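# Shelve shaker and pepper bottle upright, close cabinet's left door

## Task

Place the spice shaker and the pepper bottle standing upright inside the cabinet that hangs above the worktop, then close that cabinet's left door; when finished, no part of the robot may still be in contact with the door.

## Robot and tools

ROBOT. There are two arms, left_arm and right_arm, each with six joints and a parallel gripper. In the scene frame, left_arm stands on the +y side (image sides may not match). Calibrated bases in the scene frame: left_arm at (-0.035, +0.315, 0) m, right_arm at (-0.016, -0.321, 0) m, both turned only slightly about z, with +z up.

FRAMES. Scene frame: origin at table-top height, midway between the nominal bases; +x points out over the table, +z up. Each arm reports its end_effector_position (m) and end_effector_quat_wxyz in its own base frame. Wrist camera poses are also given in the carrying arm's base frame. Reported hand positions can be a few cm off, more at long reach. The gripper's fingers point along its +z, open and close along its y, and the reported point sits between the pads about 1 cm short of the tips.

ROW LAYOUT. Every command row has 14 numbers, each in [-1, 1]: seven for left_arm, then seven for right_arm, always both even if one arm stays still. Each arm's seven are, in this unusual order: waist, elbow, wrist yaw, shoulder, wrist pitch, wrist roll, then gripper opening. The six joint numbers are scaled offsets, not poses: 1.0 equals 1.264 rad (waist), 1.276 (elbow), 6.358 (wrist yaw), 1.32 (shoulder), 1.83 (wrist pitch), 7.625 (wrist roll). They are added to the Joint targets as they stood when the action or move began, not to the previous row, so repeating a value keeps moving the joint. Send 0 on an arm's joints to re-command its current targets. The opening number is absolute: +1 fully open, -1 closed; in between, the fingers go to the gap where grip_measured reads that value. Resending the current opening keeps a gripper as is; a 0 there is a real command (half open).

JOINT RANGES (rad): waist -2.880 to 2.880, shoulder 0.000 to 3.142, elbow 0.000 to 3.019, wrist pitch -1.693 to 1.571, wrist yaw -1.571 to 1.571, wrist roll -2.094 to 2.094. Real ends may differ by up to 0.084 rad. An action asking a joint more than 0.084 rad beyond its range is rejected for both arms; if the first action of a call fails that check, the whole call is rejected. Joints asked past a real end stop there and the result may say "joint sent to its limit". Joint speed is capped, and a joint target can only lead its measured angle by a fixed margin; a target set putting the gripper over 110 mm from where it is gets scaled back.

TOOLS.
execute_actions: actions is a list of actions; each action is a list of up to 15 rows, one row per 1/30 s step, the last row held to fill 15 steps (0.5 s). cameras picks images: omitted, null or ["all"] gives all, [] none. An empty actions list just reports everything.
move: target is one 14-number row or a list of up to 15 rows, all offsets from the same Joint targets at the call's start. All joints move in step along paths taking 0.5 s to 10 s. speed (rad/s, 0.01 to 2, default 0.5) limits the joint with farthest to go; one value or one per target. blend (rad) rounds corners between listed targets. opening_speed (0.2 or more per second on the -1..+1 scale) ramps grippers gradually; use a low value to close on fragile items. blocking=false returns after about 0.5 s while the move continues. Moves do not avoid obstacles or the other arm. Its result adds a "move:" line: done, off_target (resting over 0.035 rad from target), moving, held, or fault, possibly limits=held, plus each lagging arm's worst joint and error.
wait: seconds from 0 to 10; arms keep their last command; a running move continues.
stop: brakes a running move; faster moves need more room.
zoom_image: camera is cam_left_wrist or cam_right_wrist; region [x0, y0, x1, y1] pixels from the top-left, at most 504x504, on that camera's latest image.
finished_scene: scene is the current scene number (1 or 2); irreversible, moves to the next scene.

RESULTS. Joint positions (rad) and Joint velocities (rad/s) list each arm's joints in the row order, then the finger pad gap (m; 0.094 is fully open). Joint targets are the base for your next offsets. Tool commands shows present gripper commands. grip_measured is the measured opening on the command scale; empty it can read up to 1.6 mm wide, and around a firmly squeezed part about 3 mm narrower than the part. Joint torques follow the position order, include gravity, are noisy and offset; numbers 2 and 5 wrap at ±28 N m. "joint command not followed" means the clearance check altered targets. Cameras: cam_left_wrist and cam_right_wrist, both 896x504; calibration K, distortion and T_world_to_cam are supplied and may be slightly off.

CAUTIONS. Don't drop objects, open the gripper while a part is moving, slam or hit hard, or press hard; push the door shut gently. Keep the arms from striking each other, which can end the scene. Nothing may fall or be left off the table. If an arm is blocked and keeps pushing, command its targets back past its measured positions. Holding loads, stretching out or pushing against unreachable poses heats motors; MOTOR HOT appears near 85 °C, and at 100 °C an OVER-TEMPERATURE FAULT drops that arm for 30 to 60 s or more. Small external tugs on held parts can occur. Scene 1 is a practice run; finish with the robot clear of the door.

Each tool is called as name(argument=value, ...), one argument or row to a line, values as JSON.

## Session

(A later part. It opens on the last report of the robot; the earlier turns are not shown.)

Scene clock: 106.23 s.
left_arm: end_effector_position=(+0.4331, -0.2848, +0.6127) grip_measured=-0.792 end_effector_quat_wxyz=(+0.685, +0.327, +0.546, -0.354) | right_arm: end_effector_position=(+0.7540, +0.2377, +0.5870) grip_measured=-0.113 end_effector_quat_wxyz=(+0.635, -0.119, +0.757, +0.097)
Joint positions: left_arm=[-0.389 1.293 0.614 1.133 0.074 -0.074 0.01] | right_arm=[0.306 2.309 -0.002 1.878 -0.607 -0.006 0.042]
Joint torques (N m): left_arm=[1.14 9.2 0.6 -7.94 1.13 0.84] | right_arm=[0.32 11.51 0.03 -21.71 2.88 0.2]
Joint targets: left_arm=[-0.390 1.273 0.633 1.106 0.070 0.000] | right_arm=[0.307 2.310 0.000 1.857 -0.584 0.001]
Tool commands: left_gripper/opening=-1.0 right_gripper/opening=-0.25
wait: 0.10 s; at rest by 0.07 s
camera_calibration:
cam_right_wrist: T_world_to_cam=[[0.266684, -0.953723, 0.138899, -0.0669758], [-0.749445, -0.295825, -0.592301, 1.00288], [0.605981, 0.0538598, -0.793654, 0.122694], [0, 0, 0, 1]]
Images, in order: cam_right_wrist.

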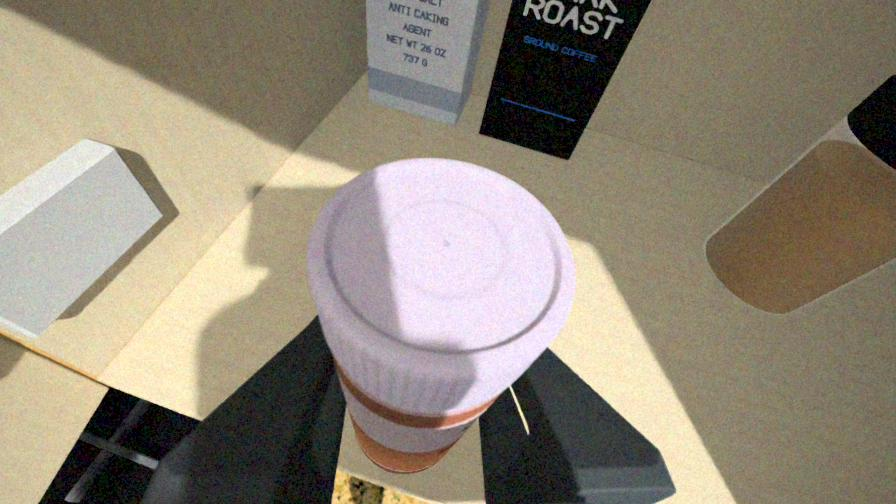

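move(
  target=[0, 0, 0, 0, 0, 0, -1.0, 0, -0.0157, 0, 0, 0.0219, 0, -0.25],
  speed=0.06,
  cameras=["cam_right_wrist"],
)

Scene clock: 107.77 s.
left_arm: end_effector_position=(+0.4331, -0.2848, +0.6127) grip_measured=-0.792 end_effector_quat_wxyz=(+0.685, +0.327, +0.546, -0.354) | right_arm: end_effector_position=(+0.7577, +0.2389, +0.5846) grip_measured=-0.113 end_effector_quat_wxyz=(+0.642, -0.118, +0.751, +0.098)
Joint positions: left_arm=[-0.389 1.293 0.614 1.133 0.074 -0.074 0.01] | right_arm=[0.306 2.289 -0.002 1.878 -0.567 -0.006 0.042]
Joint torques (N m): left_arm=[1.03 9.22 0.62 -8 1.13 0.83] | right_arm=[0.44 11.55 0.07 -21.71 2.76 0.16]
Joint targets: left_arm=[-0.390 1.273 0.633 1.106 0.070 0.000] | right_arm=[0.307 2.290 0.000 1.857 -0.544 0.001]
move: off_target (left_arm); left_arm: the wrist roll is farthest, 0.074 rad from its target
camera_calibration:
cam_right_wrist: T_world_to_cam=[[0.264113, -0.954534, 0.13824, -0.0639955], [-0.738311, -0.292313, -0.607824, 1.00448], [0.620598, 0.0584704, -0.781946, 0.0994721], [0, 0, 0, 1]]
Images, in order: cam_right_wrist.

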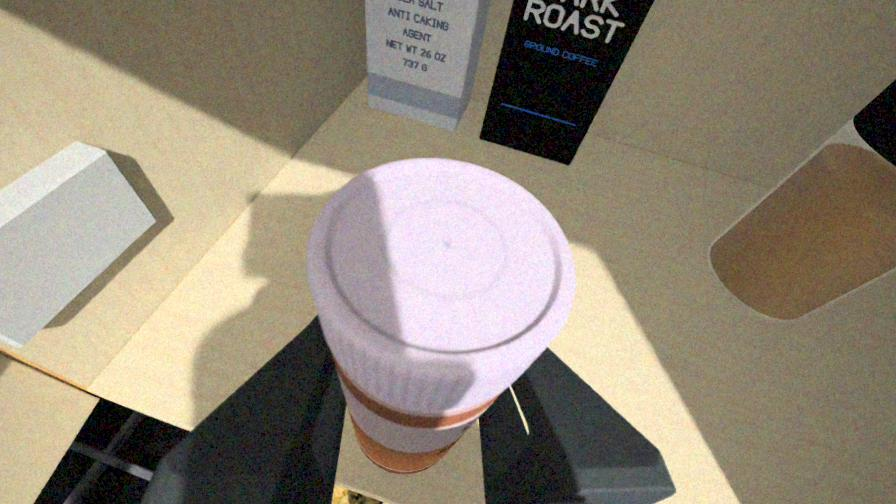

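move(
  target=[0, 0, 0, 0, 0, 0, -1.0, 0, -0.0274, 0, 0, 0.0164, 0, -0.25],
  speed=0.06,
  cameras=["cam_right_wrist"],
)

Scene clock: 108.93 s.
left_arm: end_effector_position=(+0.4331, -0.2848, +0.6127) grip_measured=-0.792 end_effector_quat_wxyz=(+0.685, +0.327, +0.546, -0.354) | right_arm: end_effector_position=(+0.7613, +0.2400, +0.5793) grip_measured=-0.113 end_effector_quat_wxyz=(+0.647, -0.118, +0.747, +0.098)
Joint positions: left_arm=[-0.389 1.293 0.614 1.133 0.074 -0.074 0.01] | right_arm=[0.306 2.263 -0.002 1.877 -0.53 -0.006 0.042]
Joint torques (N m): left_arm=[1.2 9.24 0.59 -8 1.16 0.83] | right_arm=[0.38 10.93 0.06 -21.01 2.54 0.15]
Joint targets: left_arm=[-0.390 1.273 0.633 1.106 0.070 0.000] | right_arm=[0.307 2.255 0.000 1.857 -0.513 0.001]
move: off_target (left_arm); left_arm: the wrist roll is farthest, 0.074 rad from its target
camera_calibration:
cam_right_wrist: T_world_to_cam=[[0.262406, -0.955072, 0.137771, -0.0614196], [-0.730729, -0.289922, -0.618046, 1.00377], [0.630221, 0.0615057, -0.773976, 0.0803061], [0, 0, 0, 1]]
Images, in order: cam_right_wrist.

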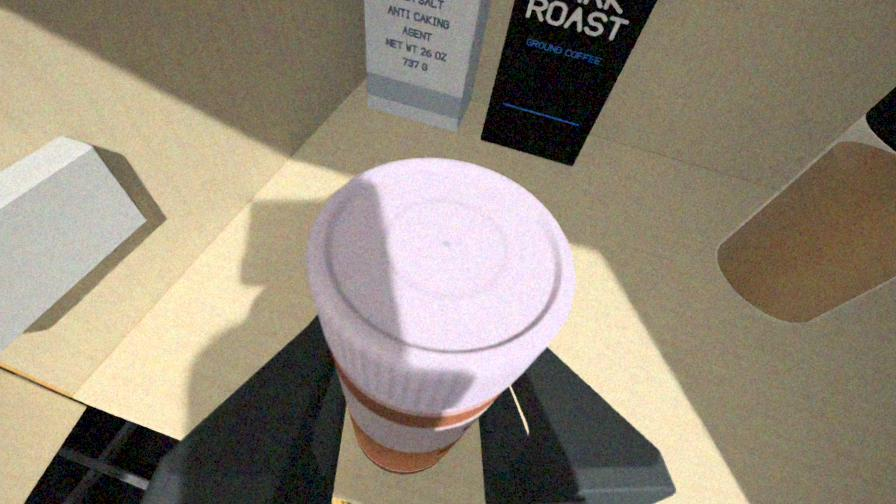

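move(
  target=[0, 0, 0, 0, 0, 0, -1.0, 0, -0.0118, 0, 0, 0.0055, 0, -0.25],
  speed=0.05,
  cameras=["cam_right_wrist"],
)

Scene clock: 110.53 s.
left_arm: end_effector_position=(+0.4331, -0.2848, +0.6127) grip_measured=-0.792 end_effector_quat_wxyz=(+0.685, +0.327, +0.546, -0.354) | right_arm: end_effector_position=(+0.7612, +0.2399, +0.5789) grip_measured=-0.113 end_effector_quat_wxyz=(+0.649, -0.117, +0.745, +0.099)
Joint positions: left_arm=[-0.389 1.293 0.614 1.133 0.074 -0.074 0.01] | right_arm=[0.306 2.251 -0.002 1.873 -0.516 -0.006 0.042]
Joint torques (N m): left_arm=[1.2 9.21 0.6 -7.82 1.09 0.84] | right_arm=[0.38 10.78 0.07 -20.95 2.28 0.11]
Joint targets: left_arm=[-0.390 1.273 0.633 1.106 0.070 0.000] | right_arm=[0.307 2.240 0.000 1.857 -0.504 0.001]
move: off_target (left_arm); left_arm: the wrist roll is farthest, 0.074 rad from its target
camera_calibration:
cam_right_wrist: T_world_to_cam=[[0.261554, -0.955341, 0.137528, -0.0605189], [-0.726891, -0.288711, -0.623118, 1.00316], [0.634995, 0.0630117, -0.769942, 0.0737573], [0, 0, 0, 1]]
Images, in order: cam_right_wrist.

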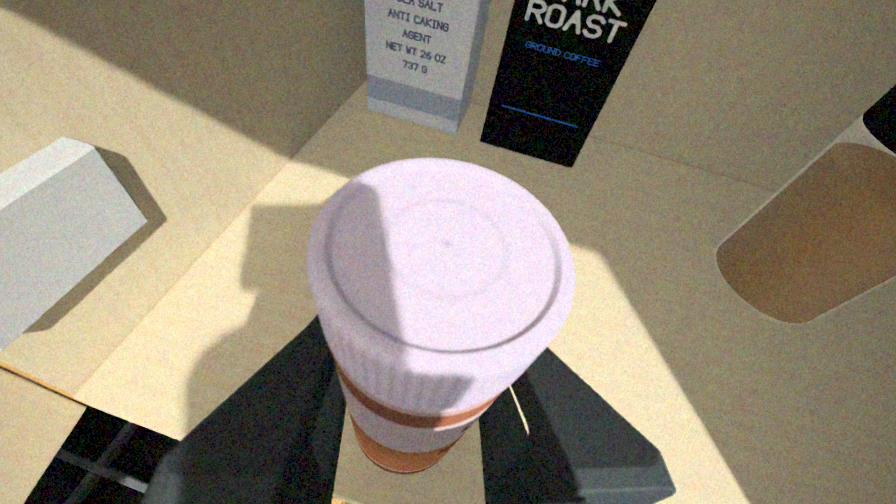

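move(
  target=[0, 0, 0, 0, 0, 0, -1.0, 0, -0.0118, 0, 0, 0, 0, -0.25],
  speed=0.05,
  cameras=["cam_right_wrist"],
)

Scene clock: 111.50 s.
left_arm: end_effector_position=(+0.4331, -0.2848, +0.6127) grip_measured=-0.792 end_effector_quat_wxyz=(+0.685, +0.327, +0.546, -0.354) | right_arm: end_effector_position=(+0.7598, +0.2395, +0.5788) grip_measured=-0.113 end_effector_quat_wxyz=(+0.650, -0.117, +0.744, +0.099)
Joint positions: left_arm=[-0.389 1.293 0.614 1.133 0.074 -0.074 0.01] | right_arm=[0.306 2.241 -0.002 1.867 -0.51 -0.006 0.042]
Joint torques (N m): left_arm=[1.2 9.21 0.6 -7.71 1.14 0.84] | right_arm=[0.26 10.02 0.07 -20.95 2.21 0.15]
Joint targets: left_arm=[-0.390 1.273 0.633 1.106 0.070 0.000] | right_arm=[0.307 2.225 0.000 1.857 -0.504 0.001]
move: off_target (left_arm); left_arm: the wrist roll is farthest, 0.074 rad from its target
camera_calibration:
cam_right_wrist: T_world_to_cam=[[0.261354, -0.955404, 0.137469, -0.0603673], [-0.725983, -0.288425, -0.624307, 1.00194], [0.636115, 0.0633649, -0.768988, 0.0731413], [0, 0, 0, 1]]
Images, in order: cam_right_wrist.

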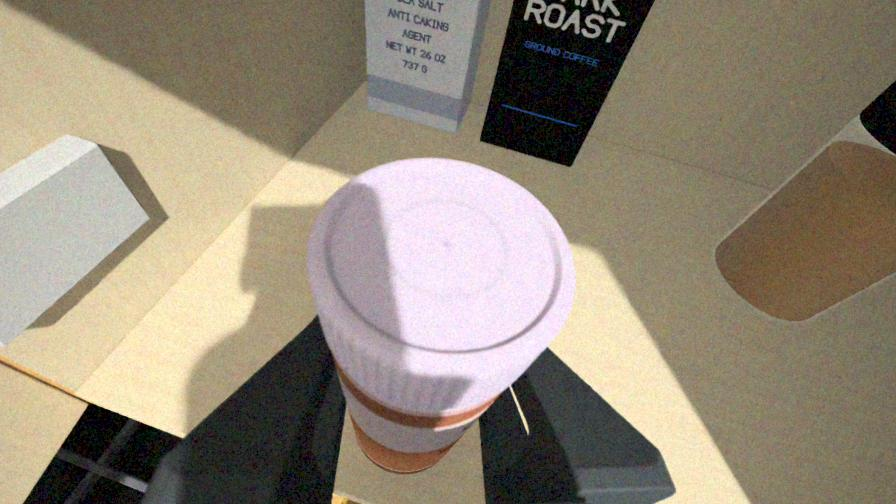

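move(
  target=[0, 0, 0, 0, 0, 0, -1.0, 0, 0, 0, 0, 0, 0, 0.3],
  opening_speed=0.6,
  cameras=["cam_right_wrist"],
)

Scene clock: 113.27 s.
left_arm: end_effector_position=(+0.4331, -0.2848, +0.6127) grip_measured=-0.792 end_effector_quat_wxyz=(+0.685, +0.327, +0.546, -0.354) | right_arm: end_effector_position=(+0.7613, +0.2400, +0.5698) grip_measured=+0.297 end_effector_quat_wxyz=(+0.644, -0.118, +0.749, +0.098)
Joint positions: left_arm=[-0.389 1.293 0.614 1.133 0.074 -0.074 0.01] | right_arm=[0.306 2.226 -0.002 1.867 -0.509 -0.006 0.061]
Joint torques (N m): left_arm=[1.14 9.18 0.62 -7.88 1.13 0.84] | right_arm=[0.38 11.45 0.02 -20.95 2.1 0.13]
Joint targets: left_arm=[-0.390 1.273 0.633 1.106 0.070 0.000] | right_arm=[0.307 2.225 0.000 1.857 -0.503 0.001]
move: off_target (left_arm); left_arm: the wrist roll is farthest, 0.074 rad from its target
camera_calibration:
cam_right_wrist: T_world_to_cam=[[0.263309, -0.954787, 0.138022, -0.0610126], [-0.734758, -0.291193, -0.612647, 0.9982], [0.625139, 0.0599027, -0.778211, 0.0796388], [0, 0, 0, 1]]
Images, in order: cam_right_wrist.

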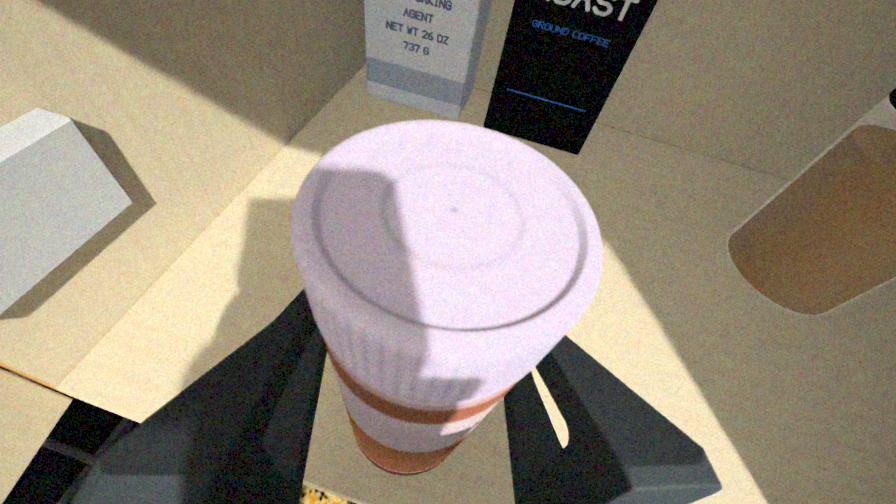

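move(
  target=[
    [0, 0, 0, 0, 0, 0, -1.0, 0, 0, 0, 0, 0, 0, -0.25],
    [0, 0, 0, 0, 0, 0, -1.0, 0, 0.0439, 0, 0.0114, 0, 0, -0.25],
    [0, 0, 0, 0, 0, 0, -1.0, 0, 0.1458, 0, 0.0750, -0.0246, 0, -0.25],
  ],
  opening_speed=0.8,
  speed=[0.2, 0.1, 0.08],
  cameras=["cam_right_wrist"],
)

Scene clock: 117.20 s.
left_arm: end_effector_position=(+0.4331, -0.2848, +0.6127) grip_measured=-0.792 end_effector_quat_wxyz=(+0.685, +0.327, +0.546, -0.354) | right_arm: end_effector_position=(+0.7789, +0.2455, +0.5730) grip_measured=-0.115 end_effector_quat_wxyz=(+0.647, -0.118, +0.747, +0.098)
Joint positions: left_arm=[-0.389 1.293 0.614 1.133 0.074 -0.074 0.01] | right_arm=[0.306 2.34 -0.002 1.939 -0.545 -0.006 0.042]
Joint torques (N m): left_arm=[0.91 9.22 0.6 -8 1.11 0.85] | right_arm=[0.79 18.11 0.06 -19.37 1.83 0.17]
Joint targets: left_arm=[-0.390 1.273 0.633 1.106 0.070 0.000] | right_arm=[0.307 2.411 0.000 1.956 -0.549 0.001]
move: off_target (left_arm, right_arm); left_arm: the wrist roll is farthest, 0.074 rad from its target; right_arm: the elbow is farthest, 0.071 rad from its target
camera_calibration:
cam_right_wrist: T_world_to_cam=[[0.262355, -0.955088, 0.137757, -0.0598254], [-0.730504, -0.289851, -0.618345, 1.01437], [0.630503, 0.0615945, -0.773739, 0.0636616], [0, 0, 0, 1]]
Images, in order: cam_right_wrist.

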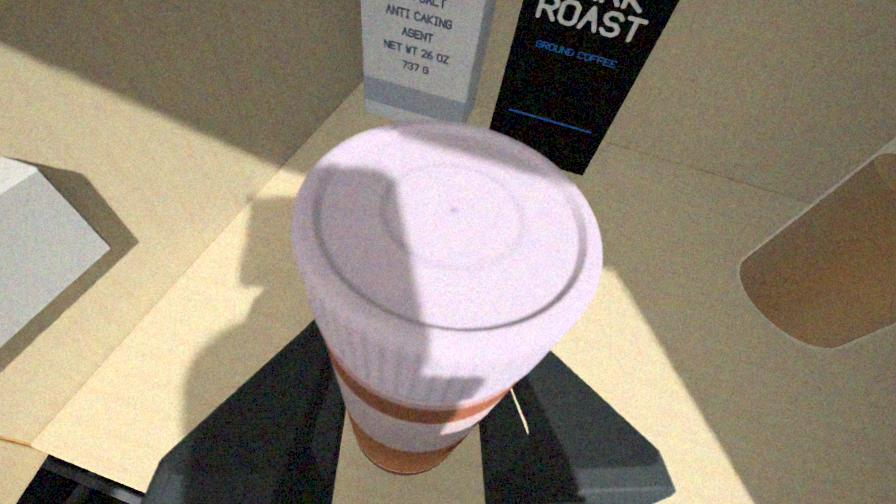

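move(
  target=[
    [0, 0, 0, 0, 0, 0, -1.0, 0, -0.0635, 0, 0, 0, 0, -0.25],
    [0, 0, 0, 0, 0, 0, -1.0, 0, -0.0635, 0, 0, 0, 0, 0.3],
  ],
  opening_speed=0.8,
  speed=[0.1, 0.1],
  cameras=["cam_right_wrist"],
)

Scene clock: 119.63 s.
left_arm: end_effector_position=(+0.4331, -0.2848, +0.6127) grip_measured=-0.792 end_effector_quat_wxyz=(+0.685, +0.327, +0.546, -0.354) | right_arm: end_effector_position=(+0.7795, +0.2457, +0.5701) grip_measured=+0.297 end_effector_quat_wxyz=(+0.645, -0.118, +0.748, +0.098)
Joint positions: left_arm=[-0.389 1.293 0.614 1.133 0.074 -0.074 0.01] | right_arm=[0.306 2.335 -0.002 1.939 -0.545 -0.006 0.061]
Joint torques (N m): left_arm=[1.03 9.25 0.62 -8 1.09 0.83] | right_arm=[0.03 11.04 0.04 -18.49 1.74 0.11]
Joint targets: left_arm=[-0.390 1.273 0.633 1.106 0.070 0.000] | right_arm=[0.307 2.330 0.000 1.956 -0.548 0.001]
move: off_target (left_arm); left_arm: the wrist roll is farthest, 0.074 rad from its target
camera_calibration:
cam_right_wrist: T_world_to_cam=[[0.263007, -0.954882, 0.137939, -0.0600607], [-0.733419, -0.29077, -0.61445, 1.01326], [0.626836, 0.060438, -0.776804, 0.0659217], [0, 0, 0, 1]]
Images, in order: cam_right_wrist.

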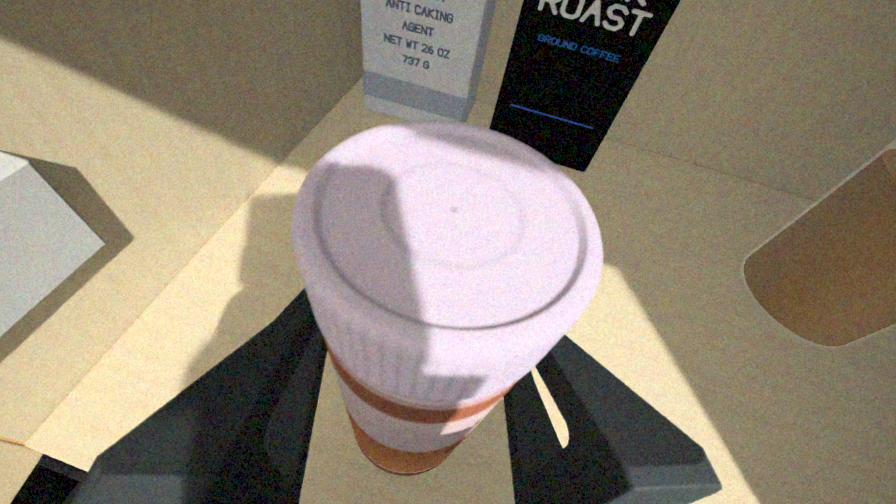

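move(
  target=[
    [0, 0, 0, 0, 0, 0, -1.0, 0, 0, 0, -0.0318, 0.0082, 0, 0.3],
    [0, 0, 0, 0, 0, 0, -1.0, 0, -0.3002, 0, -0.2390, 0.0721, 0, 0.3],
    [0, 0, 0, 0, 0, 0, -1.0, 0, -0.5055, 0, -0.4144, 0.0880, 0, 0.3],
  ],
  speed=[0.2, 0.25, 0.35],
  blend=[0, 0.05, 0],
  cameras=["cam_right_wrist"],
)

Scene clock: 123.50 s.
left_arm: end_effector_position=(+0.4331, -0.2848, +0.6127) grip_measured=-0.792 end_effector_quat_wxyz=(+0.685, +0.327, +0.546, -0.354) | right_arm: end_effector_position=(+0.6152, +0.1939, +0.5812) grip_measured=+0.297 end_effector_quat_wxyz=(+0.649, -0.118, +0.745, +0.099)
Joint positions: left_arm=[-0.389 1.293 0.614 1.133 0.074 -0.074 0.01] | right_arm=[0.306 1.688 -0.002 1.422 -0.405 -0.006 0.061]
Joint torques (N m): left_arm=[1.08 9.25 0.6 -7.77 1.11 0.84] | right_arm=[-0.03 11.62 0.04 -13.1 2.37 0.19]
Joint targets: left_arm=[-0.390 1.273 0.633 1.106 0.070 0.000] | right_arm=[0.307 1.685 0.000 1.409 -0.388 0.001]
move: off_target (left_arm); left_arm: the wrist roll is farthest, 0.074 rad from its target
camera_calibration:
cam_right_wrist: T_world_to_cam=[[0.261754, -0.955277, 0.137585, -0.0668182], [-0.727797, -0.288997, -0.621927, 0.885089], [0.633874, 0.062658, -0.770894, 0.172501], [0, 0, 0, 1]]
Images, in order: cam_right_wrist.

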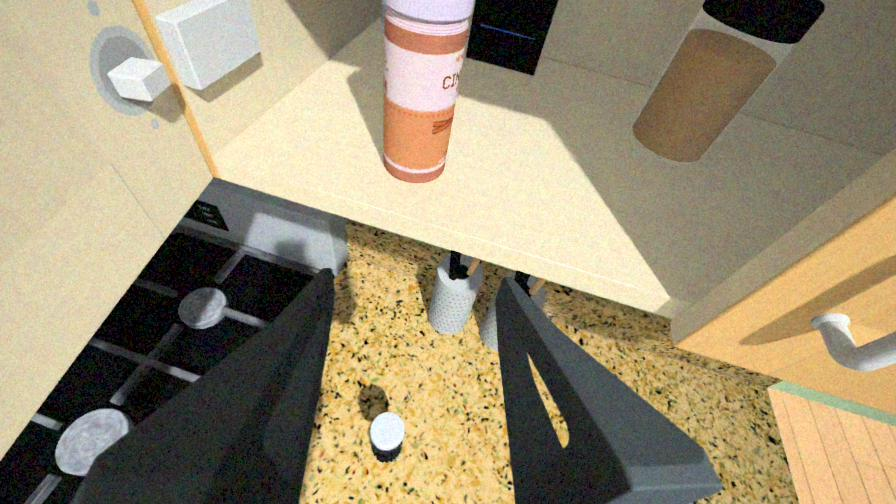

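move(
  target=[
    [0, 0, 0, 0, 0, 0, -1.0, 0.0103, -0.6434, 0, -0.1735, 0.3148, 0, 1.0],
    [0, 0, 0, 0, 0, 0, -1.0, 0.0229, -0.7547, 0, 0.3682, 0.7694, 0, 1.0],
  ],
  speed=0.6,
  blend=0.1,
  cameras=["cam_right_wrist"],
)

Scene clock: 127.80 s.
left_arm: end_effector_position=(+0.4331, -0.2848, +0.6127) grip_measured=-0.792 end_effector_quat_wxyz=(+0.685, +0.327, +0.546, -0.354) | right_arm: end_effector_position=(+0.5674, +0.1884, +0.0797) grip_measured=+0.997 end_effector_quat_wxyz=(+0.640, -0.124, +0.751, +0.102)
Joint positions: left_arm=[-0.389 1.293 0.614 1.133 0.074 -0.074 0.01] | right_arm=[0.321 0.722 -0.002 1.885 1.002 -0.006 0.094]
Joint torques (N m): left_arm=[0.91 9.18 0.61 -7.88 1.13 0.84] | right_arm=[1.03 6.2 0.04 -13.04 2.78 0.16]
Joint targets: left_arm=[-0.390 1.273 0.633 1.106 0.070 0.000] | right_arm=[0.335 0.722 0.000 1.895 1.021 0.001]
move: off_target (left_arm); left_arm: the wrist roll is farthest, 0.074 rad from its target
camera_calibration:
cam_right_wrist: T_world_to_cam=[[0.279097, -0.950243, 0.13836, -0.00142109], [-0.73574, -0.304201, -0.605102, 0.542881], [0.617083, 0.0670853, -0.784034, -0.173748], [0, 0, 0, 1]]
Images, in order: cam_right_wrist.

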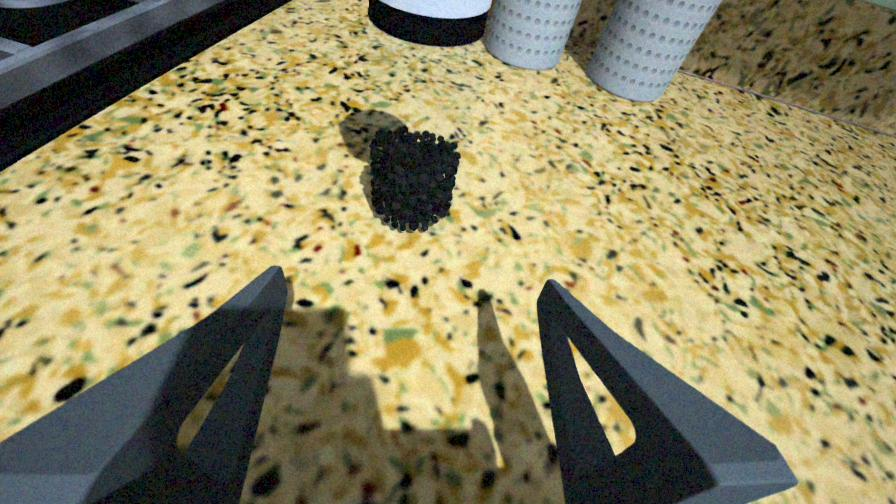

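move(
  target=[
    [0, 0, 0, 0, 0, 0, -1.0, 0, 0.0235, 0, 0, 0, 0, 1.0],
    [0, 0, 0, 0, 0, 0, -1.0, 0, 0.2719, 0, 0.1121, -0.0973, 0, 1.0],
  ],
  speed=[0.3, 0.3],
  cameras=["cam_right_wrist"],
)

Scene clock: 130.07 s.
left_arm: end_effector_position=(+0.4331, -0.2848, +0.6127) grip_measured=-0.792 end_effector_quat_wxyz=(+0.685, +0.327, +0.546, -0.354) | right_arm: end_effector_position=(+0.6637, +0.2204, +0.0865) grip_measured=+0.997 end_effector_quat_wxyz=(+0.646, -0.123, +0.746, +0.103)
Joint positions: left_arm=[-0.389 1.293 0.614 1.133 0.074 -0.074 0.01] | right_arm=[0.321 1.026 -0.002 2.02 0.851 -0.006 0.094]
Joint torques (N m): left_arm=[1.08 9.2 0.61 -8.06 1.14 0.84] | right_arm=[1.2 11.58 0.07 -15.33 1.52 0.22]
Joint targets: left_arm=[-0.390 1.273 0.633 1.106 0.070 0.000] | right_arm=[0.335 1.069 0.000 2.043 0.843 0.001]
move: off_target (left_arm, right_arm); left_arm: the wrist roll is farthest, 0.074 rad from its target; right_arm: the elbow is farthest, 0.043 rad from its target
camera_calibration:
cam_right_wrist: T_world_to_cam=[[0.276848, -0.95099, 0.137742, 0.0028751], [-0.725772, -0.300889, -0.618644, 0.621397], [0.629769, 0.0713009, -0.773503, -0.240221], [0, 0, 0, 1]]
Images, in order: cam_right_wrist.

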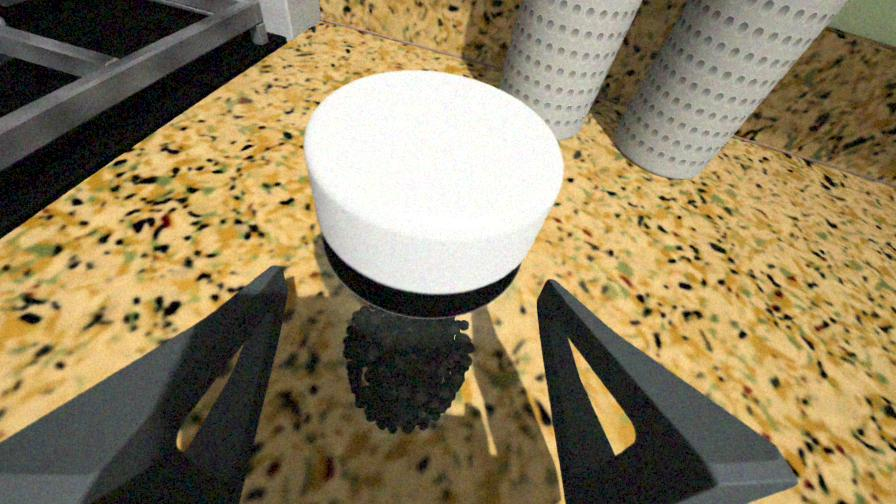

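move(
  target=[0, 0, 0, 0, 0, 0, -1.0, 0, 0, 0, 0, 0, 0, -0.25],
  opening_speed=0.7,
  cameras=["cam_right_wrist"],
)

Scene clock: 132.23 s.
left_arm: end_effector_position=(+0.4331, -0.2848, +0.6127) grip_measured=-0.792 end_effector_quat_wxyz=(+0.685, +0.327, +0.546, -0.354) | right_arm: end_effector_position=(+0.6632, +0.2219, +0.0864) grip_measured=+0.054 end_effector_quat_wxyz=(+0.646, -0.124, +0.746, +0.104)
Joint positions: left_arm=[-0.389 1.293 0.614 1.133 0.074 -0.074 0.01] | right_arm=[0.323 1.026 -0.002 2.02 0.85 -0.006 0.05]
Joint torques (N m): left_arm=[1.14 9.21 0.61 -7.82 1.13 0.84] | right_arm=[0.38 11.64 0.02 -15.68 1.68 0.18]
Joint targets: left_arm=[-0.390 1.273 0.633 1.106 0.070 0.000] | right_arm=[0.335 1.069 0.000 2.043 0.843 0.001]
move: off_target (left_arm, right_arm); left_arm: the wrist roll is farthest, 0.074 rad from its target; right_arm: the elbow is farthest, 0.043 rad from its target
camera_calibration:
cam_right_wrist: T_world_to_cam=[[0.279074, -0.950337, 0.137757, 0.00284941], [-0.725305, -0.302624, -0.618345, 0.621468], [0.629325, 0.0726485, -0.773739, -0.240058], [0, 0, 0, 1]]
Images, in order: cam_right_wrist.

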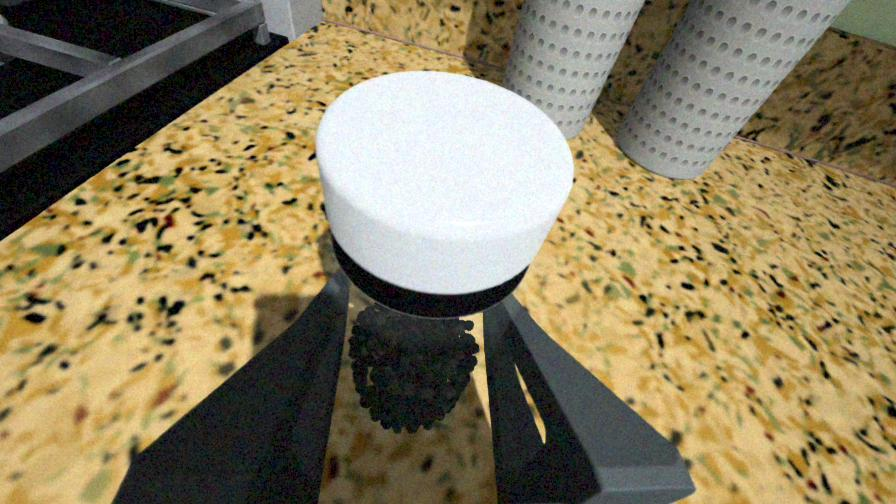

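move(
  target=[
    [0, 0, 0, 0, 0, 0, -1.0, 0, -0.1904, 0, -0.3295, -0.1137, 0, -0.25],
    [0, 0, 0, 0, 0, 0, -1.0, -0.0672, -0.1324, 0, -0.6515, -0.3678, 0, -0.25],
    [0, 0, 0, 0, 0, 0, -1.0, -0.1424, 0.5455, 0, -0.5402, -0.7410, 0, -0.25],
  ],
  speed=0.6,
  blend=0.08,
)

Scene clock: 136.83 s.
left_arm: end_effector_position=(+0.4331, -0.2848, +0.6127) grip_measured=-0.792 end_effector_quat_wxyz=(+0.685, +0.327, +0.546, -0.354) | right_arm: end_effector_position=(+0.5883, +0.0998, +0.6137) grip_measured=+0.054 end_effector_quat_wxyz=(+0.649, -0.067, +0.756, +0.054)
Joint positions: left_arm=[-0.389 1.293 0.614 1.133 0.074 -0.074 0.01] | right_arm=[0.168 1.693 -0.002 1.328 -0.517 -0.006 0.049]
Joint torques (N m): left_arm=[0.97 9.2 0.61 -8 1.1 0.83] | right_arm=[-1.08 18.19 0.02 -10.75 2.22 0.2]
Joint targets: left_arm=[-0.390 1.273 0.633 1.106 0.070 0.000] | right_arm=[0.155 1.765 0.000 1.330 -0.513 0.001]
move: off_target (left_arm, right_arm); left_arm: the wrist roll is farthest, 0.074 rad from its target; right_arm: the elbow is farthest, 0.072 rad from its target
camera_calibration:
cam_left_wrist: T_world_to_cam=[[-0.891763, -0.447038, 0.0701175, 0.20091], [-0.288034, 0.441273, -0.849891, 0.79221], [0.348992, -0.778097, -0.522273, 0.0722577], [0, 0, 0, 1]]
cam_right_wrist: T_world_to_cam=[[0.130543, -0.981795, 0.137979, -0.0745177], [-0.76787, -0.188157, -0.61235, 0.866174], [0.627163, -0.0260118, -0.778453, 0.237951], [0, 0, 0, 1]]

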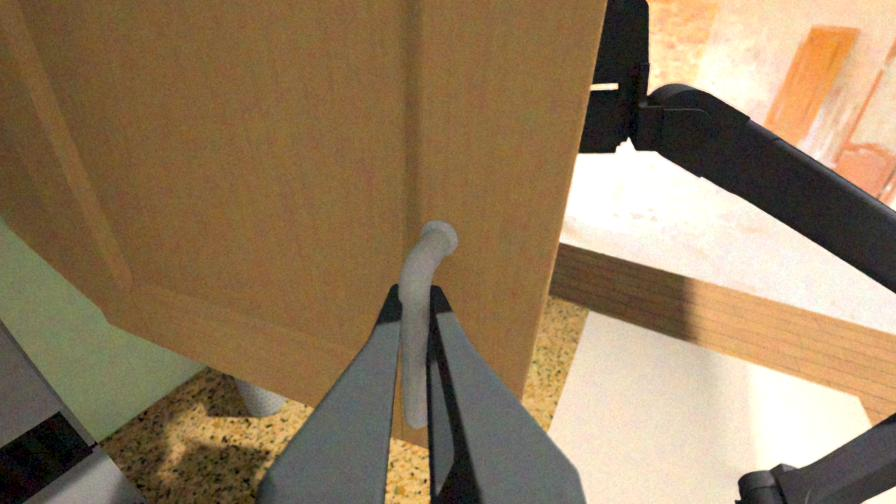

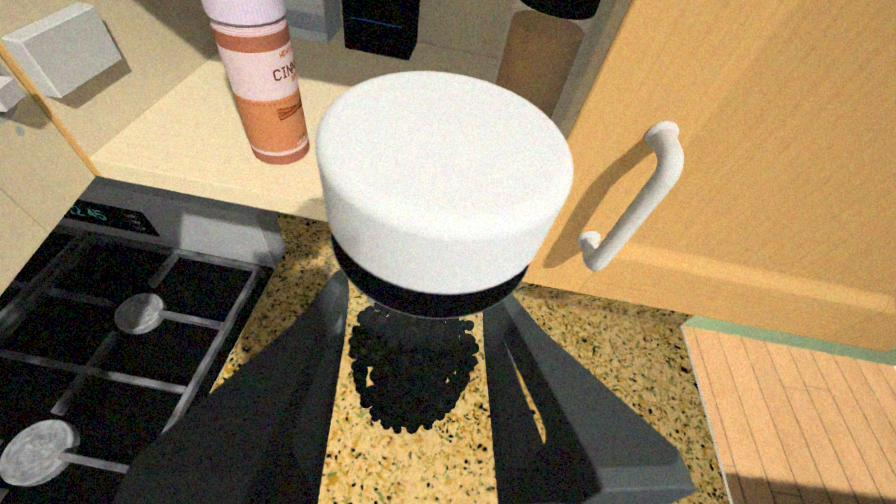

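execute_actions(
  actions=[],
)

Scene clock: 138.27 s.
left_arm: end_effector_position=(+0.4331, -0.2848, +0.6127) grip_measured=-0.792 end_effector_quat_wxyz=(+0.685, +0.327, +0.546, -0.354) | right_arm: end_effector_position=(+0.5883, +0.0998, +0.6137) grip_measured=+0.054 end_effector_quat_wxyz=(+0.649, -0.067, +0.756, +0.054)
Joint names: [waist, elbow, wrist yaw, shoulder, wrist pitch, wrist roll]
Joint positions: left_arm=[-0.389 1.293 0.614 1.133 0.074 -0.074 0.01] | right_arm=[0.168 1.693 -0.002 1.328 -0.517 -0.006 0.049]
Joint velocities: within noise
Joint torques (N m): left_arm=[1.14 9.17 0.62 -7.94 1.13 0.83] | right_arm=[-0.91 18.36 0.08 -10.46 2.03 0.14]
Motor temperatures (°C): left_arm=[28 36 25 32 26 25 27] | right_arm=[23 36 26 28 27 23 26]
Heat: left arm: hottest elbow 36 °C; right arm: hottest elbow 36 °C.
Joint targets: left_arm=[-0.390 1.273 0.633 1.106 0.070 0.000] | right_arm=[0.155 1.765 0.000 1.330 -0.513 0.001]
Tool commands: left_gripper/opening=-1.0 right_gripper/opening=-0.25
camera_calibration:
cam_left_wrist: T_world_to_cam=[[-0.891763, -0.447038, 0.0701175, 0.20091], [-0.288034, 0.441273, -0.849891, 0.79221], [0.348992, -0.778097, -0.522273, 0.0722577], [0, 0, 0, 1]] pos_world=[0.38213, -0.203543, 0.696943]
cam_right_wrist: T_world_to_cam=[[0.130543, -0.981795, 0.137979, -0.0745177], [-0.76787, -0.188157, -0.61235, 0.866174], [0.627163, -0.0260118, -0.778453, 0.237951], [0, 0, 0, 1]] pos_world=[0.525603, 0.0960049, 0.725917]

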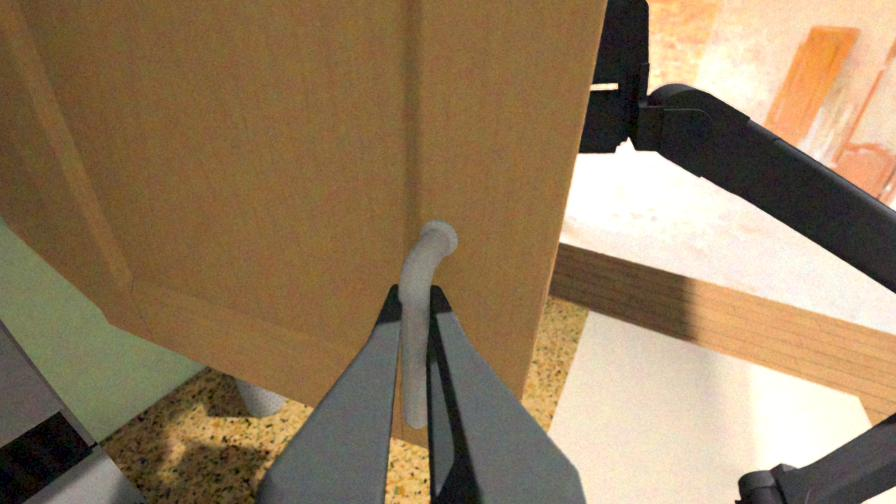

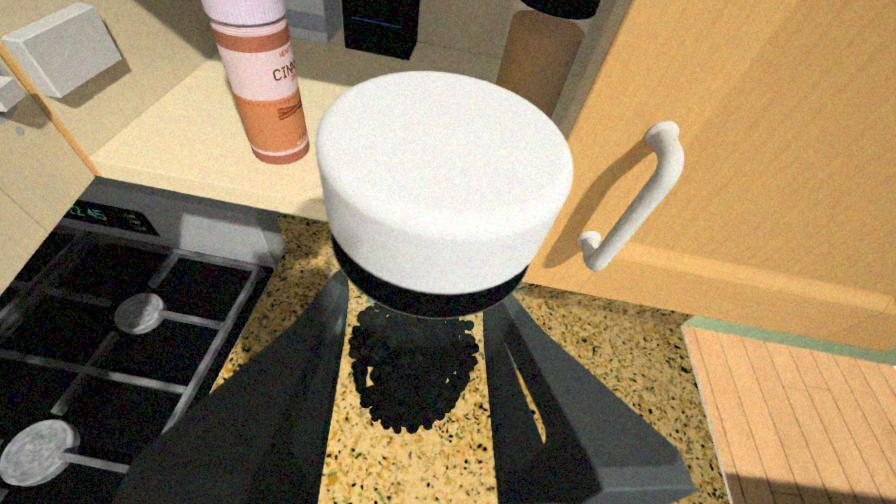

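move(
  target=[0,0,0,0,0,0,-1.0, 0.0245,0.1309,0,0.1280,-0.0079,0,-0.25],
  speed=0.25,
)

Scene clock: 141.03 s.
left_arm: end_effector_position=(+0.4331, -0.2848, +0.6127) grip_measured=-0.792 end_effector_quat_wxyz=(+0.685, +0.327, +0.546, -0.354) | right_arm: end_effector_position=(+0.6544, +0.1141, +0.5990) grip_measured=+0.054 end_effector_quat_wxyz=(+0.637, -0.069, +0.766, +0.054)
Joint positions: left_arm=[-0.389 1.293 0.614 1.133 0.074 -0.074 0.01] | right_arm=[0.173 1.851 -0.002 1.502 -0.532 -0.006 0.049]
Joint torques (N m): left_arm=[1.03 9.2 0.61 -7.77 1.11 0.83] | right_arm=[1.55 19 0.03 -14.97 2.06 0.2]
Joint targets: left_arm=[-0.390 1.273 0.633 1.106 0.070 0.000] | right_arm=[0.186 1.932 0.000 1.499 -0.528 0.001]
move: off_target (left_arm, right_arm); left_arm: the wrist roll is farthest, 0.074 rad from its target; right_arm: the elbow is farthest, 0.081 rad from its target
camera_calibration:
cam_left_wrist: T_world_to_cam=[[-0.891763, -0.447038, 0.0701175, 0.20091], [-0.288034, 0.441273, -0.849891, 0.79221], [0.348992, -0.778097, -0.522273, 0.0722577], [0, 0, 0, 1]]
cam_right_wrist: T_world_to_cam=[[0.139304, -0.980442, 0.139027, -0.0735773], [-0.785487, -0.194896, -0.587388, 0.907905], [0.602996, -0.0273782, -0.797274, 0.212637], [0, 0, 0, 1]]

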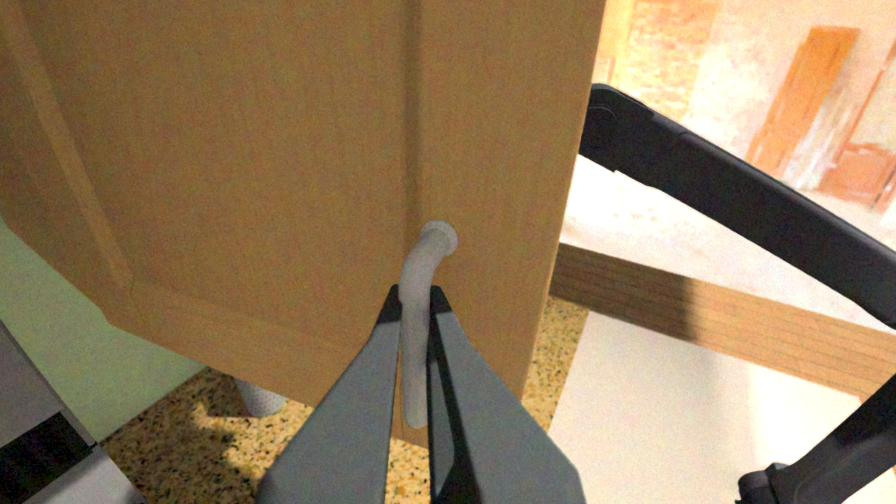

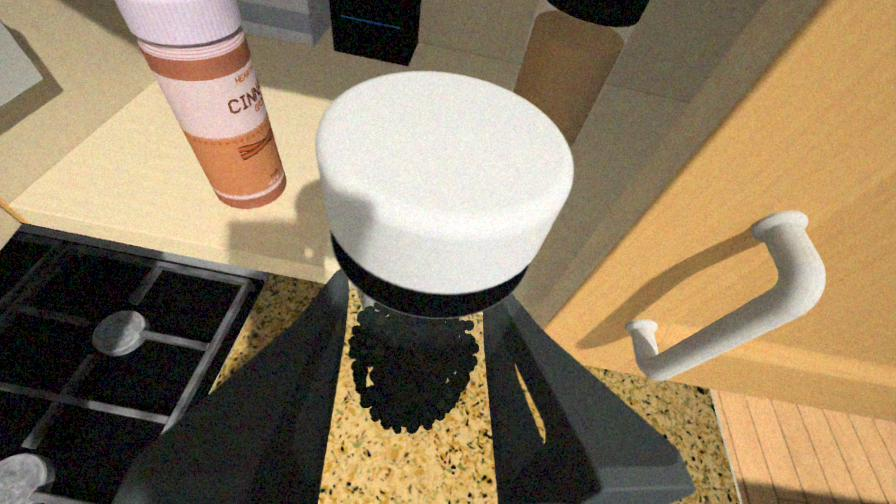

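move(
  target=[0,0,0,0,0,0,-1.0, 0.0055,0.0337,0,0,0,0,-0.25],
  speed=0.15,
  cameras=["cam_right_wrist"],
)

Scene clock: 142.27 s.
left_arm: end_effector_position=(+0.4331, -0.2848, +0.6127) grip_measured=-0.792 end_effector_quat_wxyz=(+0.685, +0.327, +0.546, -0.354) | right_arm: end_effector_position=(+0.6491, +0.1175, +0.6264) grip_measured=+0.054 end_effector_quat_wxyz=(+0.655, -0.070, +0.750, +0.058)
Joint positions: left_arm=[-0.389 1.293 0.614 1.133 0.074 -0.074 0.01] | right_arm=[0.179 1.897 -0.002 1.502 -0.532 -0.006 0.049]
Joint torques (N m): left_arm=[1.03 9.22 0.61 -7.88 1.14 0.83] | right_arm=[0.85 18.77 0.02 -13.68 1.85 0.21]
Joint targets: left_arm=[-0.390 1.273 0.633 1.106 0.070 0.000] | right_arm=[0.193 1.975 0.000 1.499 -0.528 0.001]
move: off_target (left_arm, right_arm); left_arm: the wrist roll is farthest, 0.074 rad from its target; right_arm: the elbow is farthest, 0.078 rad from its target
camera_calibration:
cam_right_wrist: T_world_to_cam=[[0.139432, -0.980646, 0.137447, -0.0723645], [-0.756926, -0.195042, -0.623716, 0.924781], [0.638453, -0.0170716, -0.769472, 0.196093], [0, 0, 0, 1]]
Images, in order: cam_right_wrist.

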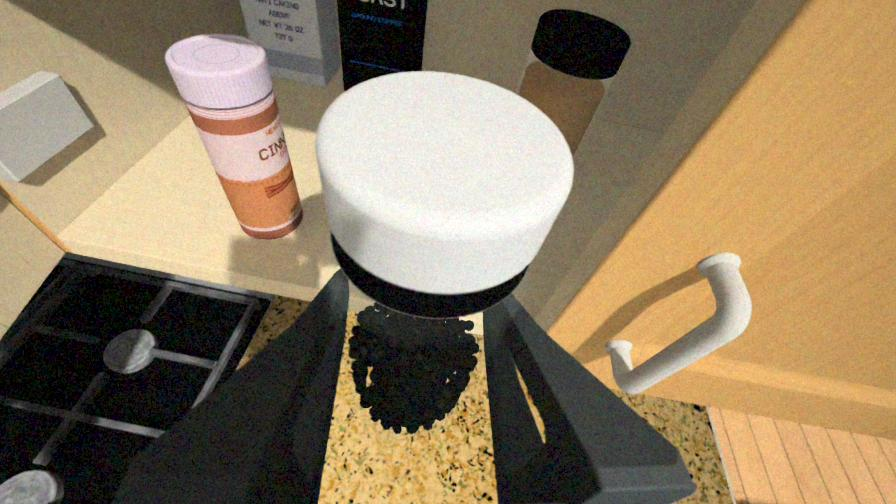

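move(
  target=[0,0,0,0,0,0,-1.0, 0,0.1607,0,0.1311,-0.0262,0,-0.25],
  speed=0.22,
  cameras=["cam_right_wrist"],
)

Scene clock: 144.40 s.
left_arm: end_effector_position=(+0.4331, -0.2848, +0.6127) grip_measured=-0.792 end_effector_quat_wxyz=(+0.685, +0.327, +0.546, -0.354) | right_arm: end_effector_position=(+0.7060, +0.1279, +0.6230) grip_measured=+0.054 end_effector_quat_wxyz=(+0.650, -0.071, +0.755, +0.057)
Joint positions: left_arm=[-0.389 1.293 0.614 1.133 0.074 -0.074 0.01] | right_arm=[0.179 2.1 -0.002 1.67 -0.579 -0.006 0.049]
Joint torques (N m): left_arm=[1.26 9.21 0.6 -7.88 1.1 0.84] | right_arm=[1.2 19.11 0.05 -16.03 2.02 0.15]
Joint targets: left_arm=[-0.390 1.273 0.633 1.106 0.070 0.000] | right_arm=[0.193 2.180 0.000 1.672 -0.576 0.001]
move: off_target (left_arm, right_arm); left_arm: the wrist roll is farthest, 0.074 rad from its target; right_arm: the elbow is farthest, 0.080 rad from its target
camera_calibration:
cam_right_wrist: T_world_to_cam=[[0.141137, -0.980337, 0.13791, -0.0712604], [-0.764591, -0.196431, -0.613853, 0.967235], [0.628873, -0.0188076, -0.777281, 0.169223], [0, 0, 0, 1]]
Images, in order: cam_right_wrist.

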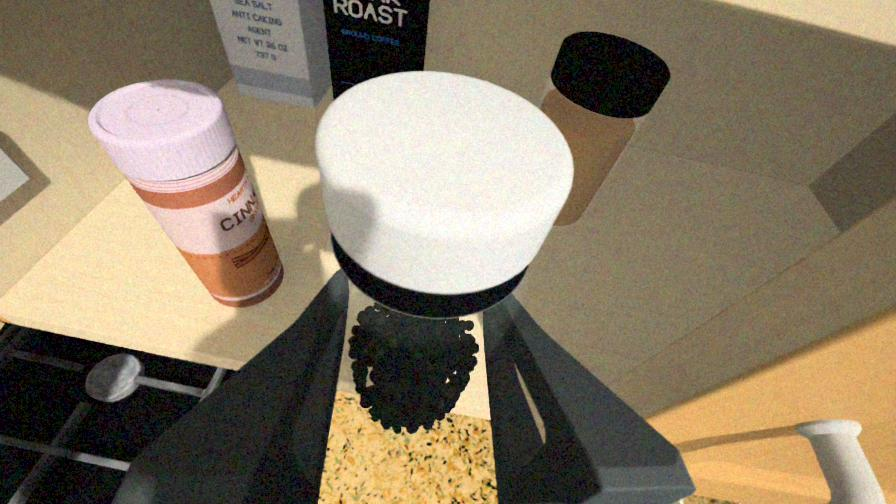

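zoom_image(
  camera="cam_right_wrist",
  region=[0, 200, 448, 452],
)

zoom_image(
  camera="cam_right_wrist",
  region=[448, 0, 896, 252],
)

Scaled by 1.125 from the camera's 896x504 image, which has a finer 1280x720 frame.

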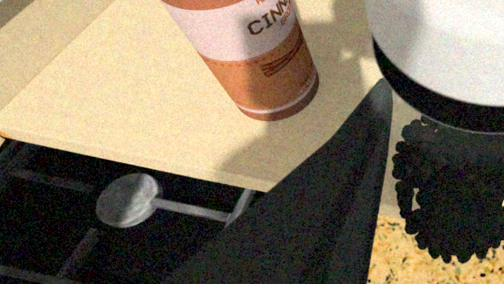

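Scaled by 1.125 from the camera's 896x504 image, which has a finer 1280x720 frame.

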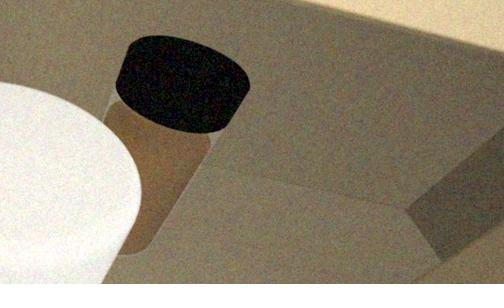

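move(
  target=[0,0,0,0,0,0,-1.0, 0,0,0,0.0417,0.0383,0,-0.25],
  speed=0.12,
  cameras=["cam_right_wrist"],
)

Scene clock: 149.20 s.
left_arm: end_effector_position=(+0.4331, -0.2848, +0.6127) grip_measured=-0.792 end_effector_quat_wxyz=(+0.685, +0.327, +0.546, -0.354) | right_arm: end_effector_position=(+0.7353, +0.1332, +0.5924) grip_measured=+0.054 end_effector_quat_wxyz=(+0.644, -0.071, +0.760, +0.057)
Joint positions: left_arm=[-0.389 1.293 0.614 1.133 0.074 -0.074 0.01] | right_arm=[0.179 2.103 -0.002 1.73 -0.538 -0.006 0.049]
Joint torques (N m): left_arm=[0.91 9.22 0.62 -7.94 1.11 0.84] | right_arm=[0.56 18.99 0.1 -16.79 3.07 0.18]
Joint targets: left_arm=[-0.390 1.273 0.633 1.106 0.070 0.000] | right_arm=[0.193 2.180 0.000 1.727 -0.506 0.001]
move: off_target (left_arm, right_arm); left_arm: the wrist roll is farthest, 0.074 rad from its target; right_arm: the elbow is farthest, 0.077 rad from its target
camera_calibration:
cam_right_wrist: T_world_to_cam=[[0.143212, -0.979961, 0.138443, -0.0678629], [-0.773717, -0.198085, -0.601767, 0.971619], [0.617132, -0.0209353, -0.786581, 0.141572], [0, 0, 0, 1]]
Images, in order: cam_right_wrist.

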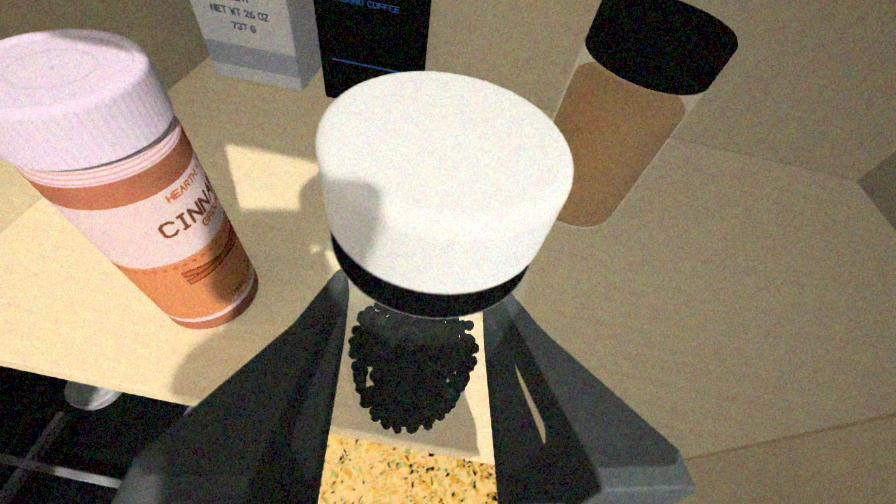

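move(
  target=[0,0,0,0,0,0,-1.0, 0,0.0263,0,0.0372,0.0184,0,-0.25],
  speed=0.1,
  cameras=["cam_right_wrist"],
)

Scene clock: 151.17 s.
left_arm: end_effector_position=(+0.4331, -0.2848, +0.6127) grip_measured=-0.792 end_effector_quat_wxyz=(+0.685, +0.327, +0.546, -0.354) | right_arm: end_effector_position=(+0.7549, +0.1367, +0.5829) grip_measured=+0.054 end_effector_quat_wxyz=(+0.650, -0.071, +0.755, +0.057)
Joint positions: left_arm=[-0.389 1.293 0.614 1.133 0.074 -0.074 0.01] | right_arm=[0.179 2.13 -0.002 1.776 -0.504 -0.006 0.049]
Joint torques (N m): left_arm=[1.14 9.25 0.61 -8 1.14 0.84] | right_arm=[0.26 19.28 -0.02 -18.55 3.1 0.16]
Joint targets: left_arm=[-0.390 1.273 0.633 1.106 0.070 0.000] | right_arm=[0.193 2.213 0.000 1.776 -0.472 0.001]
move: off_target (left_arm, right_arm); left_arm: the wrist roll is farthest, 0.074 rad from its target; right_arm: the elbow is farthest, 0.083 rad from its target
camera_calibration:
cam_right_wrist: T_world_to_cam=[[0.141189, -0.980328, 0.137924, -0.063994], [-0.764821, -0.196473, -0.613552, 0.981708], [0.628581, -0.0188605, -0.777516, 0.107863], [0, 0, 0, 1]]
Images, in order: cam_right_wrist.

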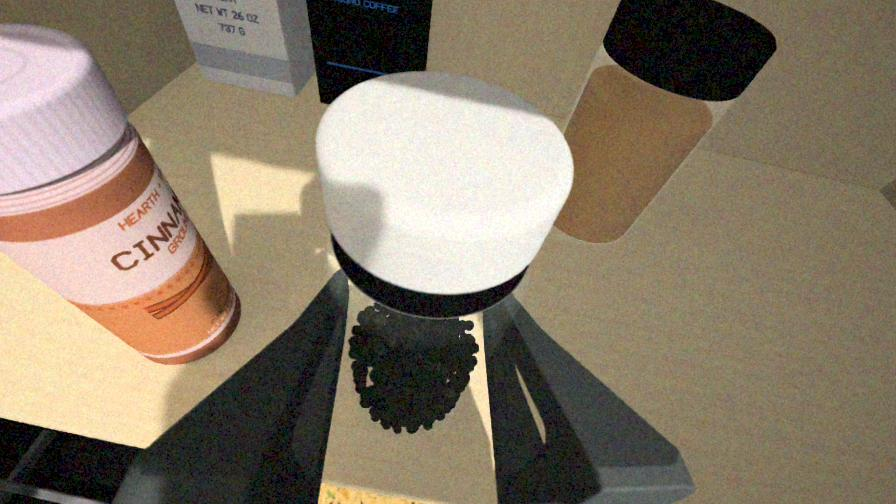

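move(
  target=[0,0,0,0,0,0,-1.0, 0,0,0,0.0065,0,0,-0.25],
  speed=0.05,
  cameras=[],
)

Scene clock: 152.03 s.
left_arm: end_effector_position=(+0.4331, -0.2848, +0.6127) grip_measured=-0.792 end_effector_quat_wxyz=(+0.685, +0.327, +0.546, -0.354) | right_arm: end_effector_position=(+0.7554, +0.1368, +0.5821) grip_measured=+0.054 end_effector_quat_wxyz=(+0.649, -0.071, +0.755, +0.057)
Joint positions: left_arm=[-0.389 1.293 0.614 1.133 0.074 -0.074 0.01] | right_arm=[0.179 2.13 -0.002 1.777 -0.504 -0.006 0.049]
Joint torques (N m): left_arm=[1.08 9.18 0.61 -7.88 1.09 0.84] | right_arm=[1.32 19.22 0.09 -17.38 3.06 0.17]
Joint targets: left_arm=[-0.390 1.273 0.633 1.106 0.070 0.000] | right_arm=[0.193 2.213 0.000 1.784 -0.472 0.001]
move: off_target (left_arm, right_arm); left_arm: the wrist roll is farthest, 0.074 rad from its target; right_arm: the elbow is farthest, 0.083 rad from its target


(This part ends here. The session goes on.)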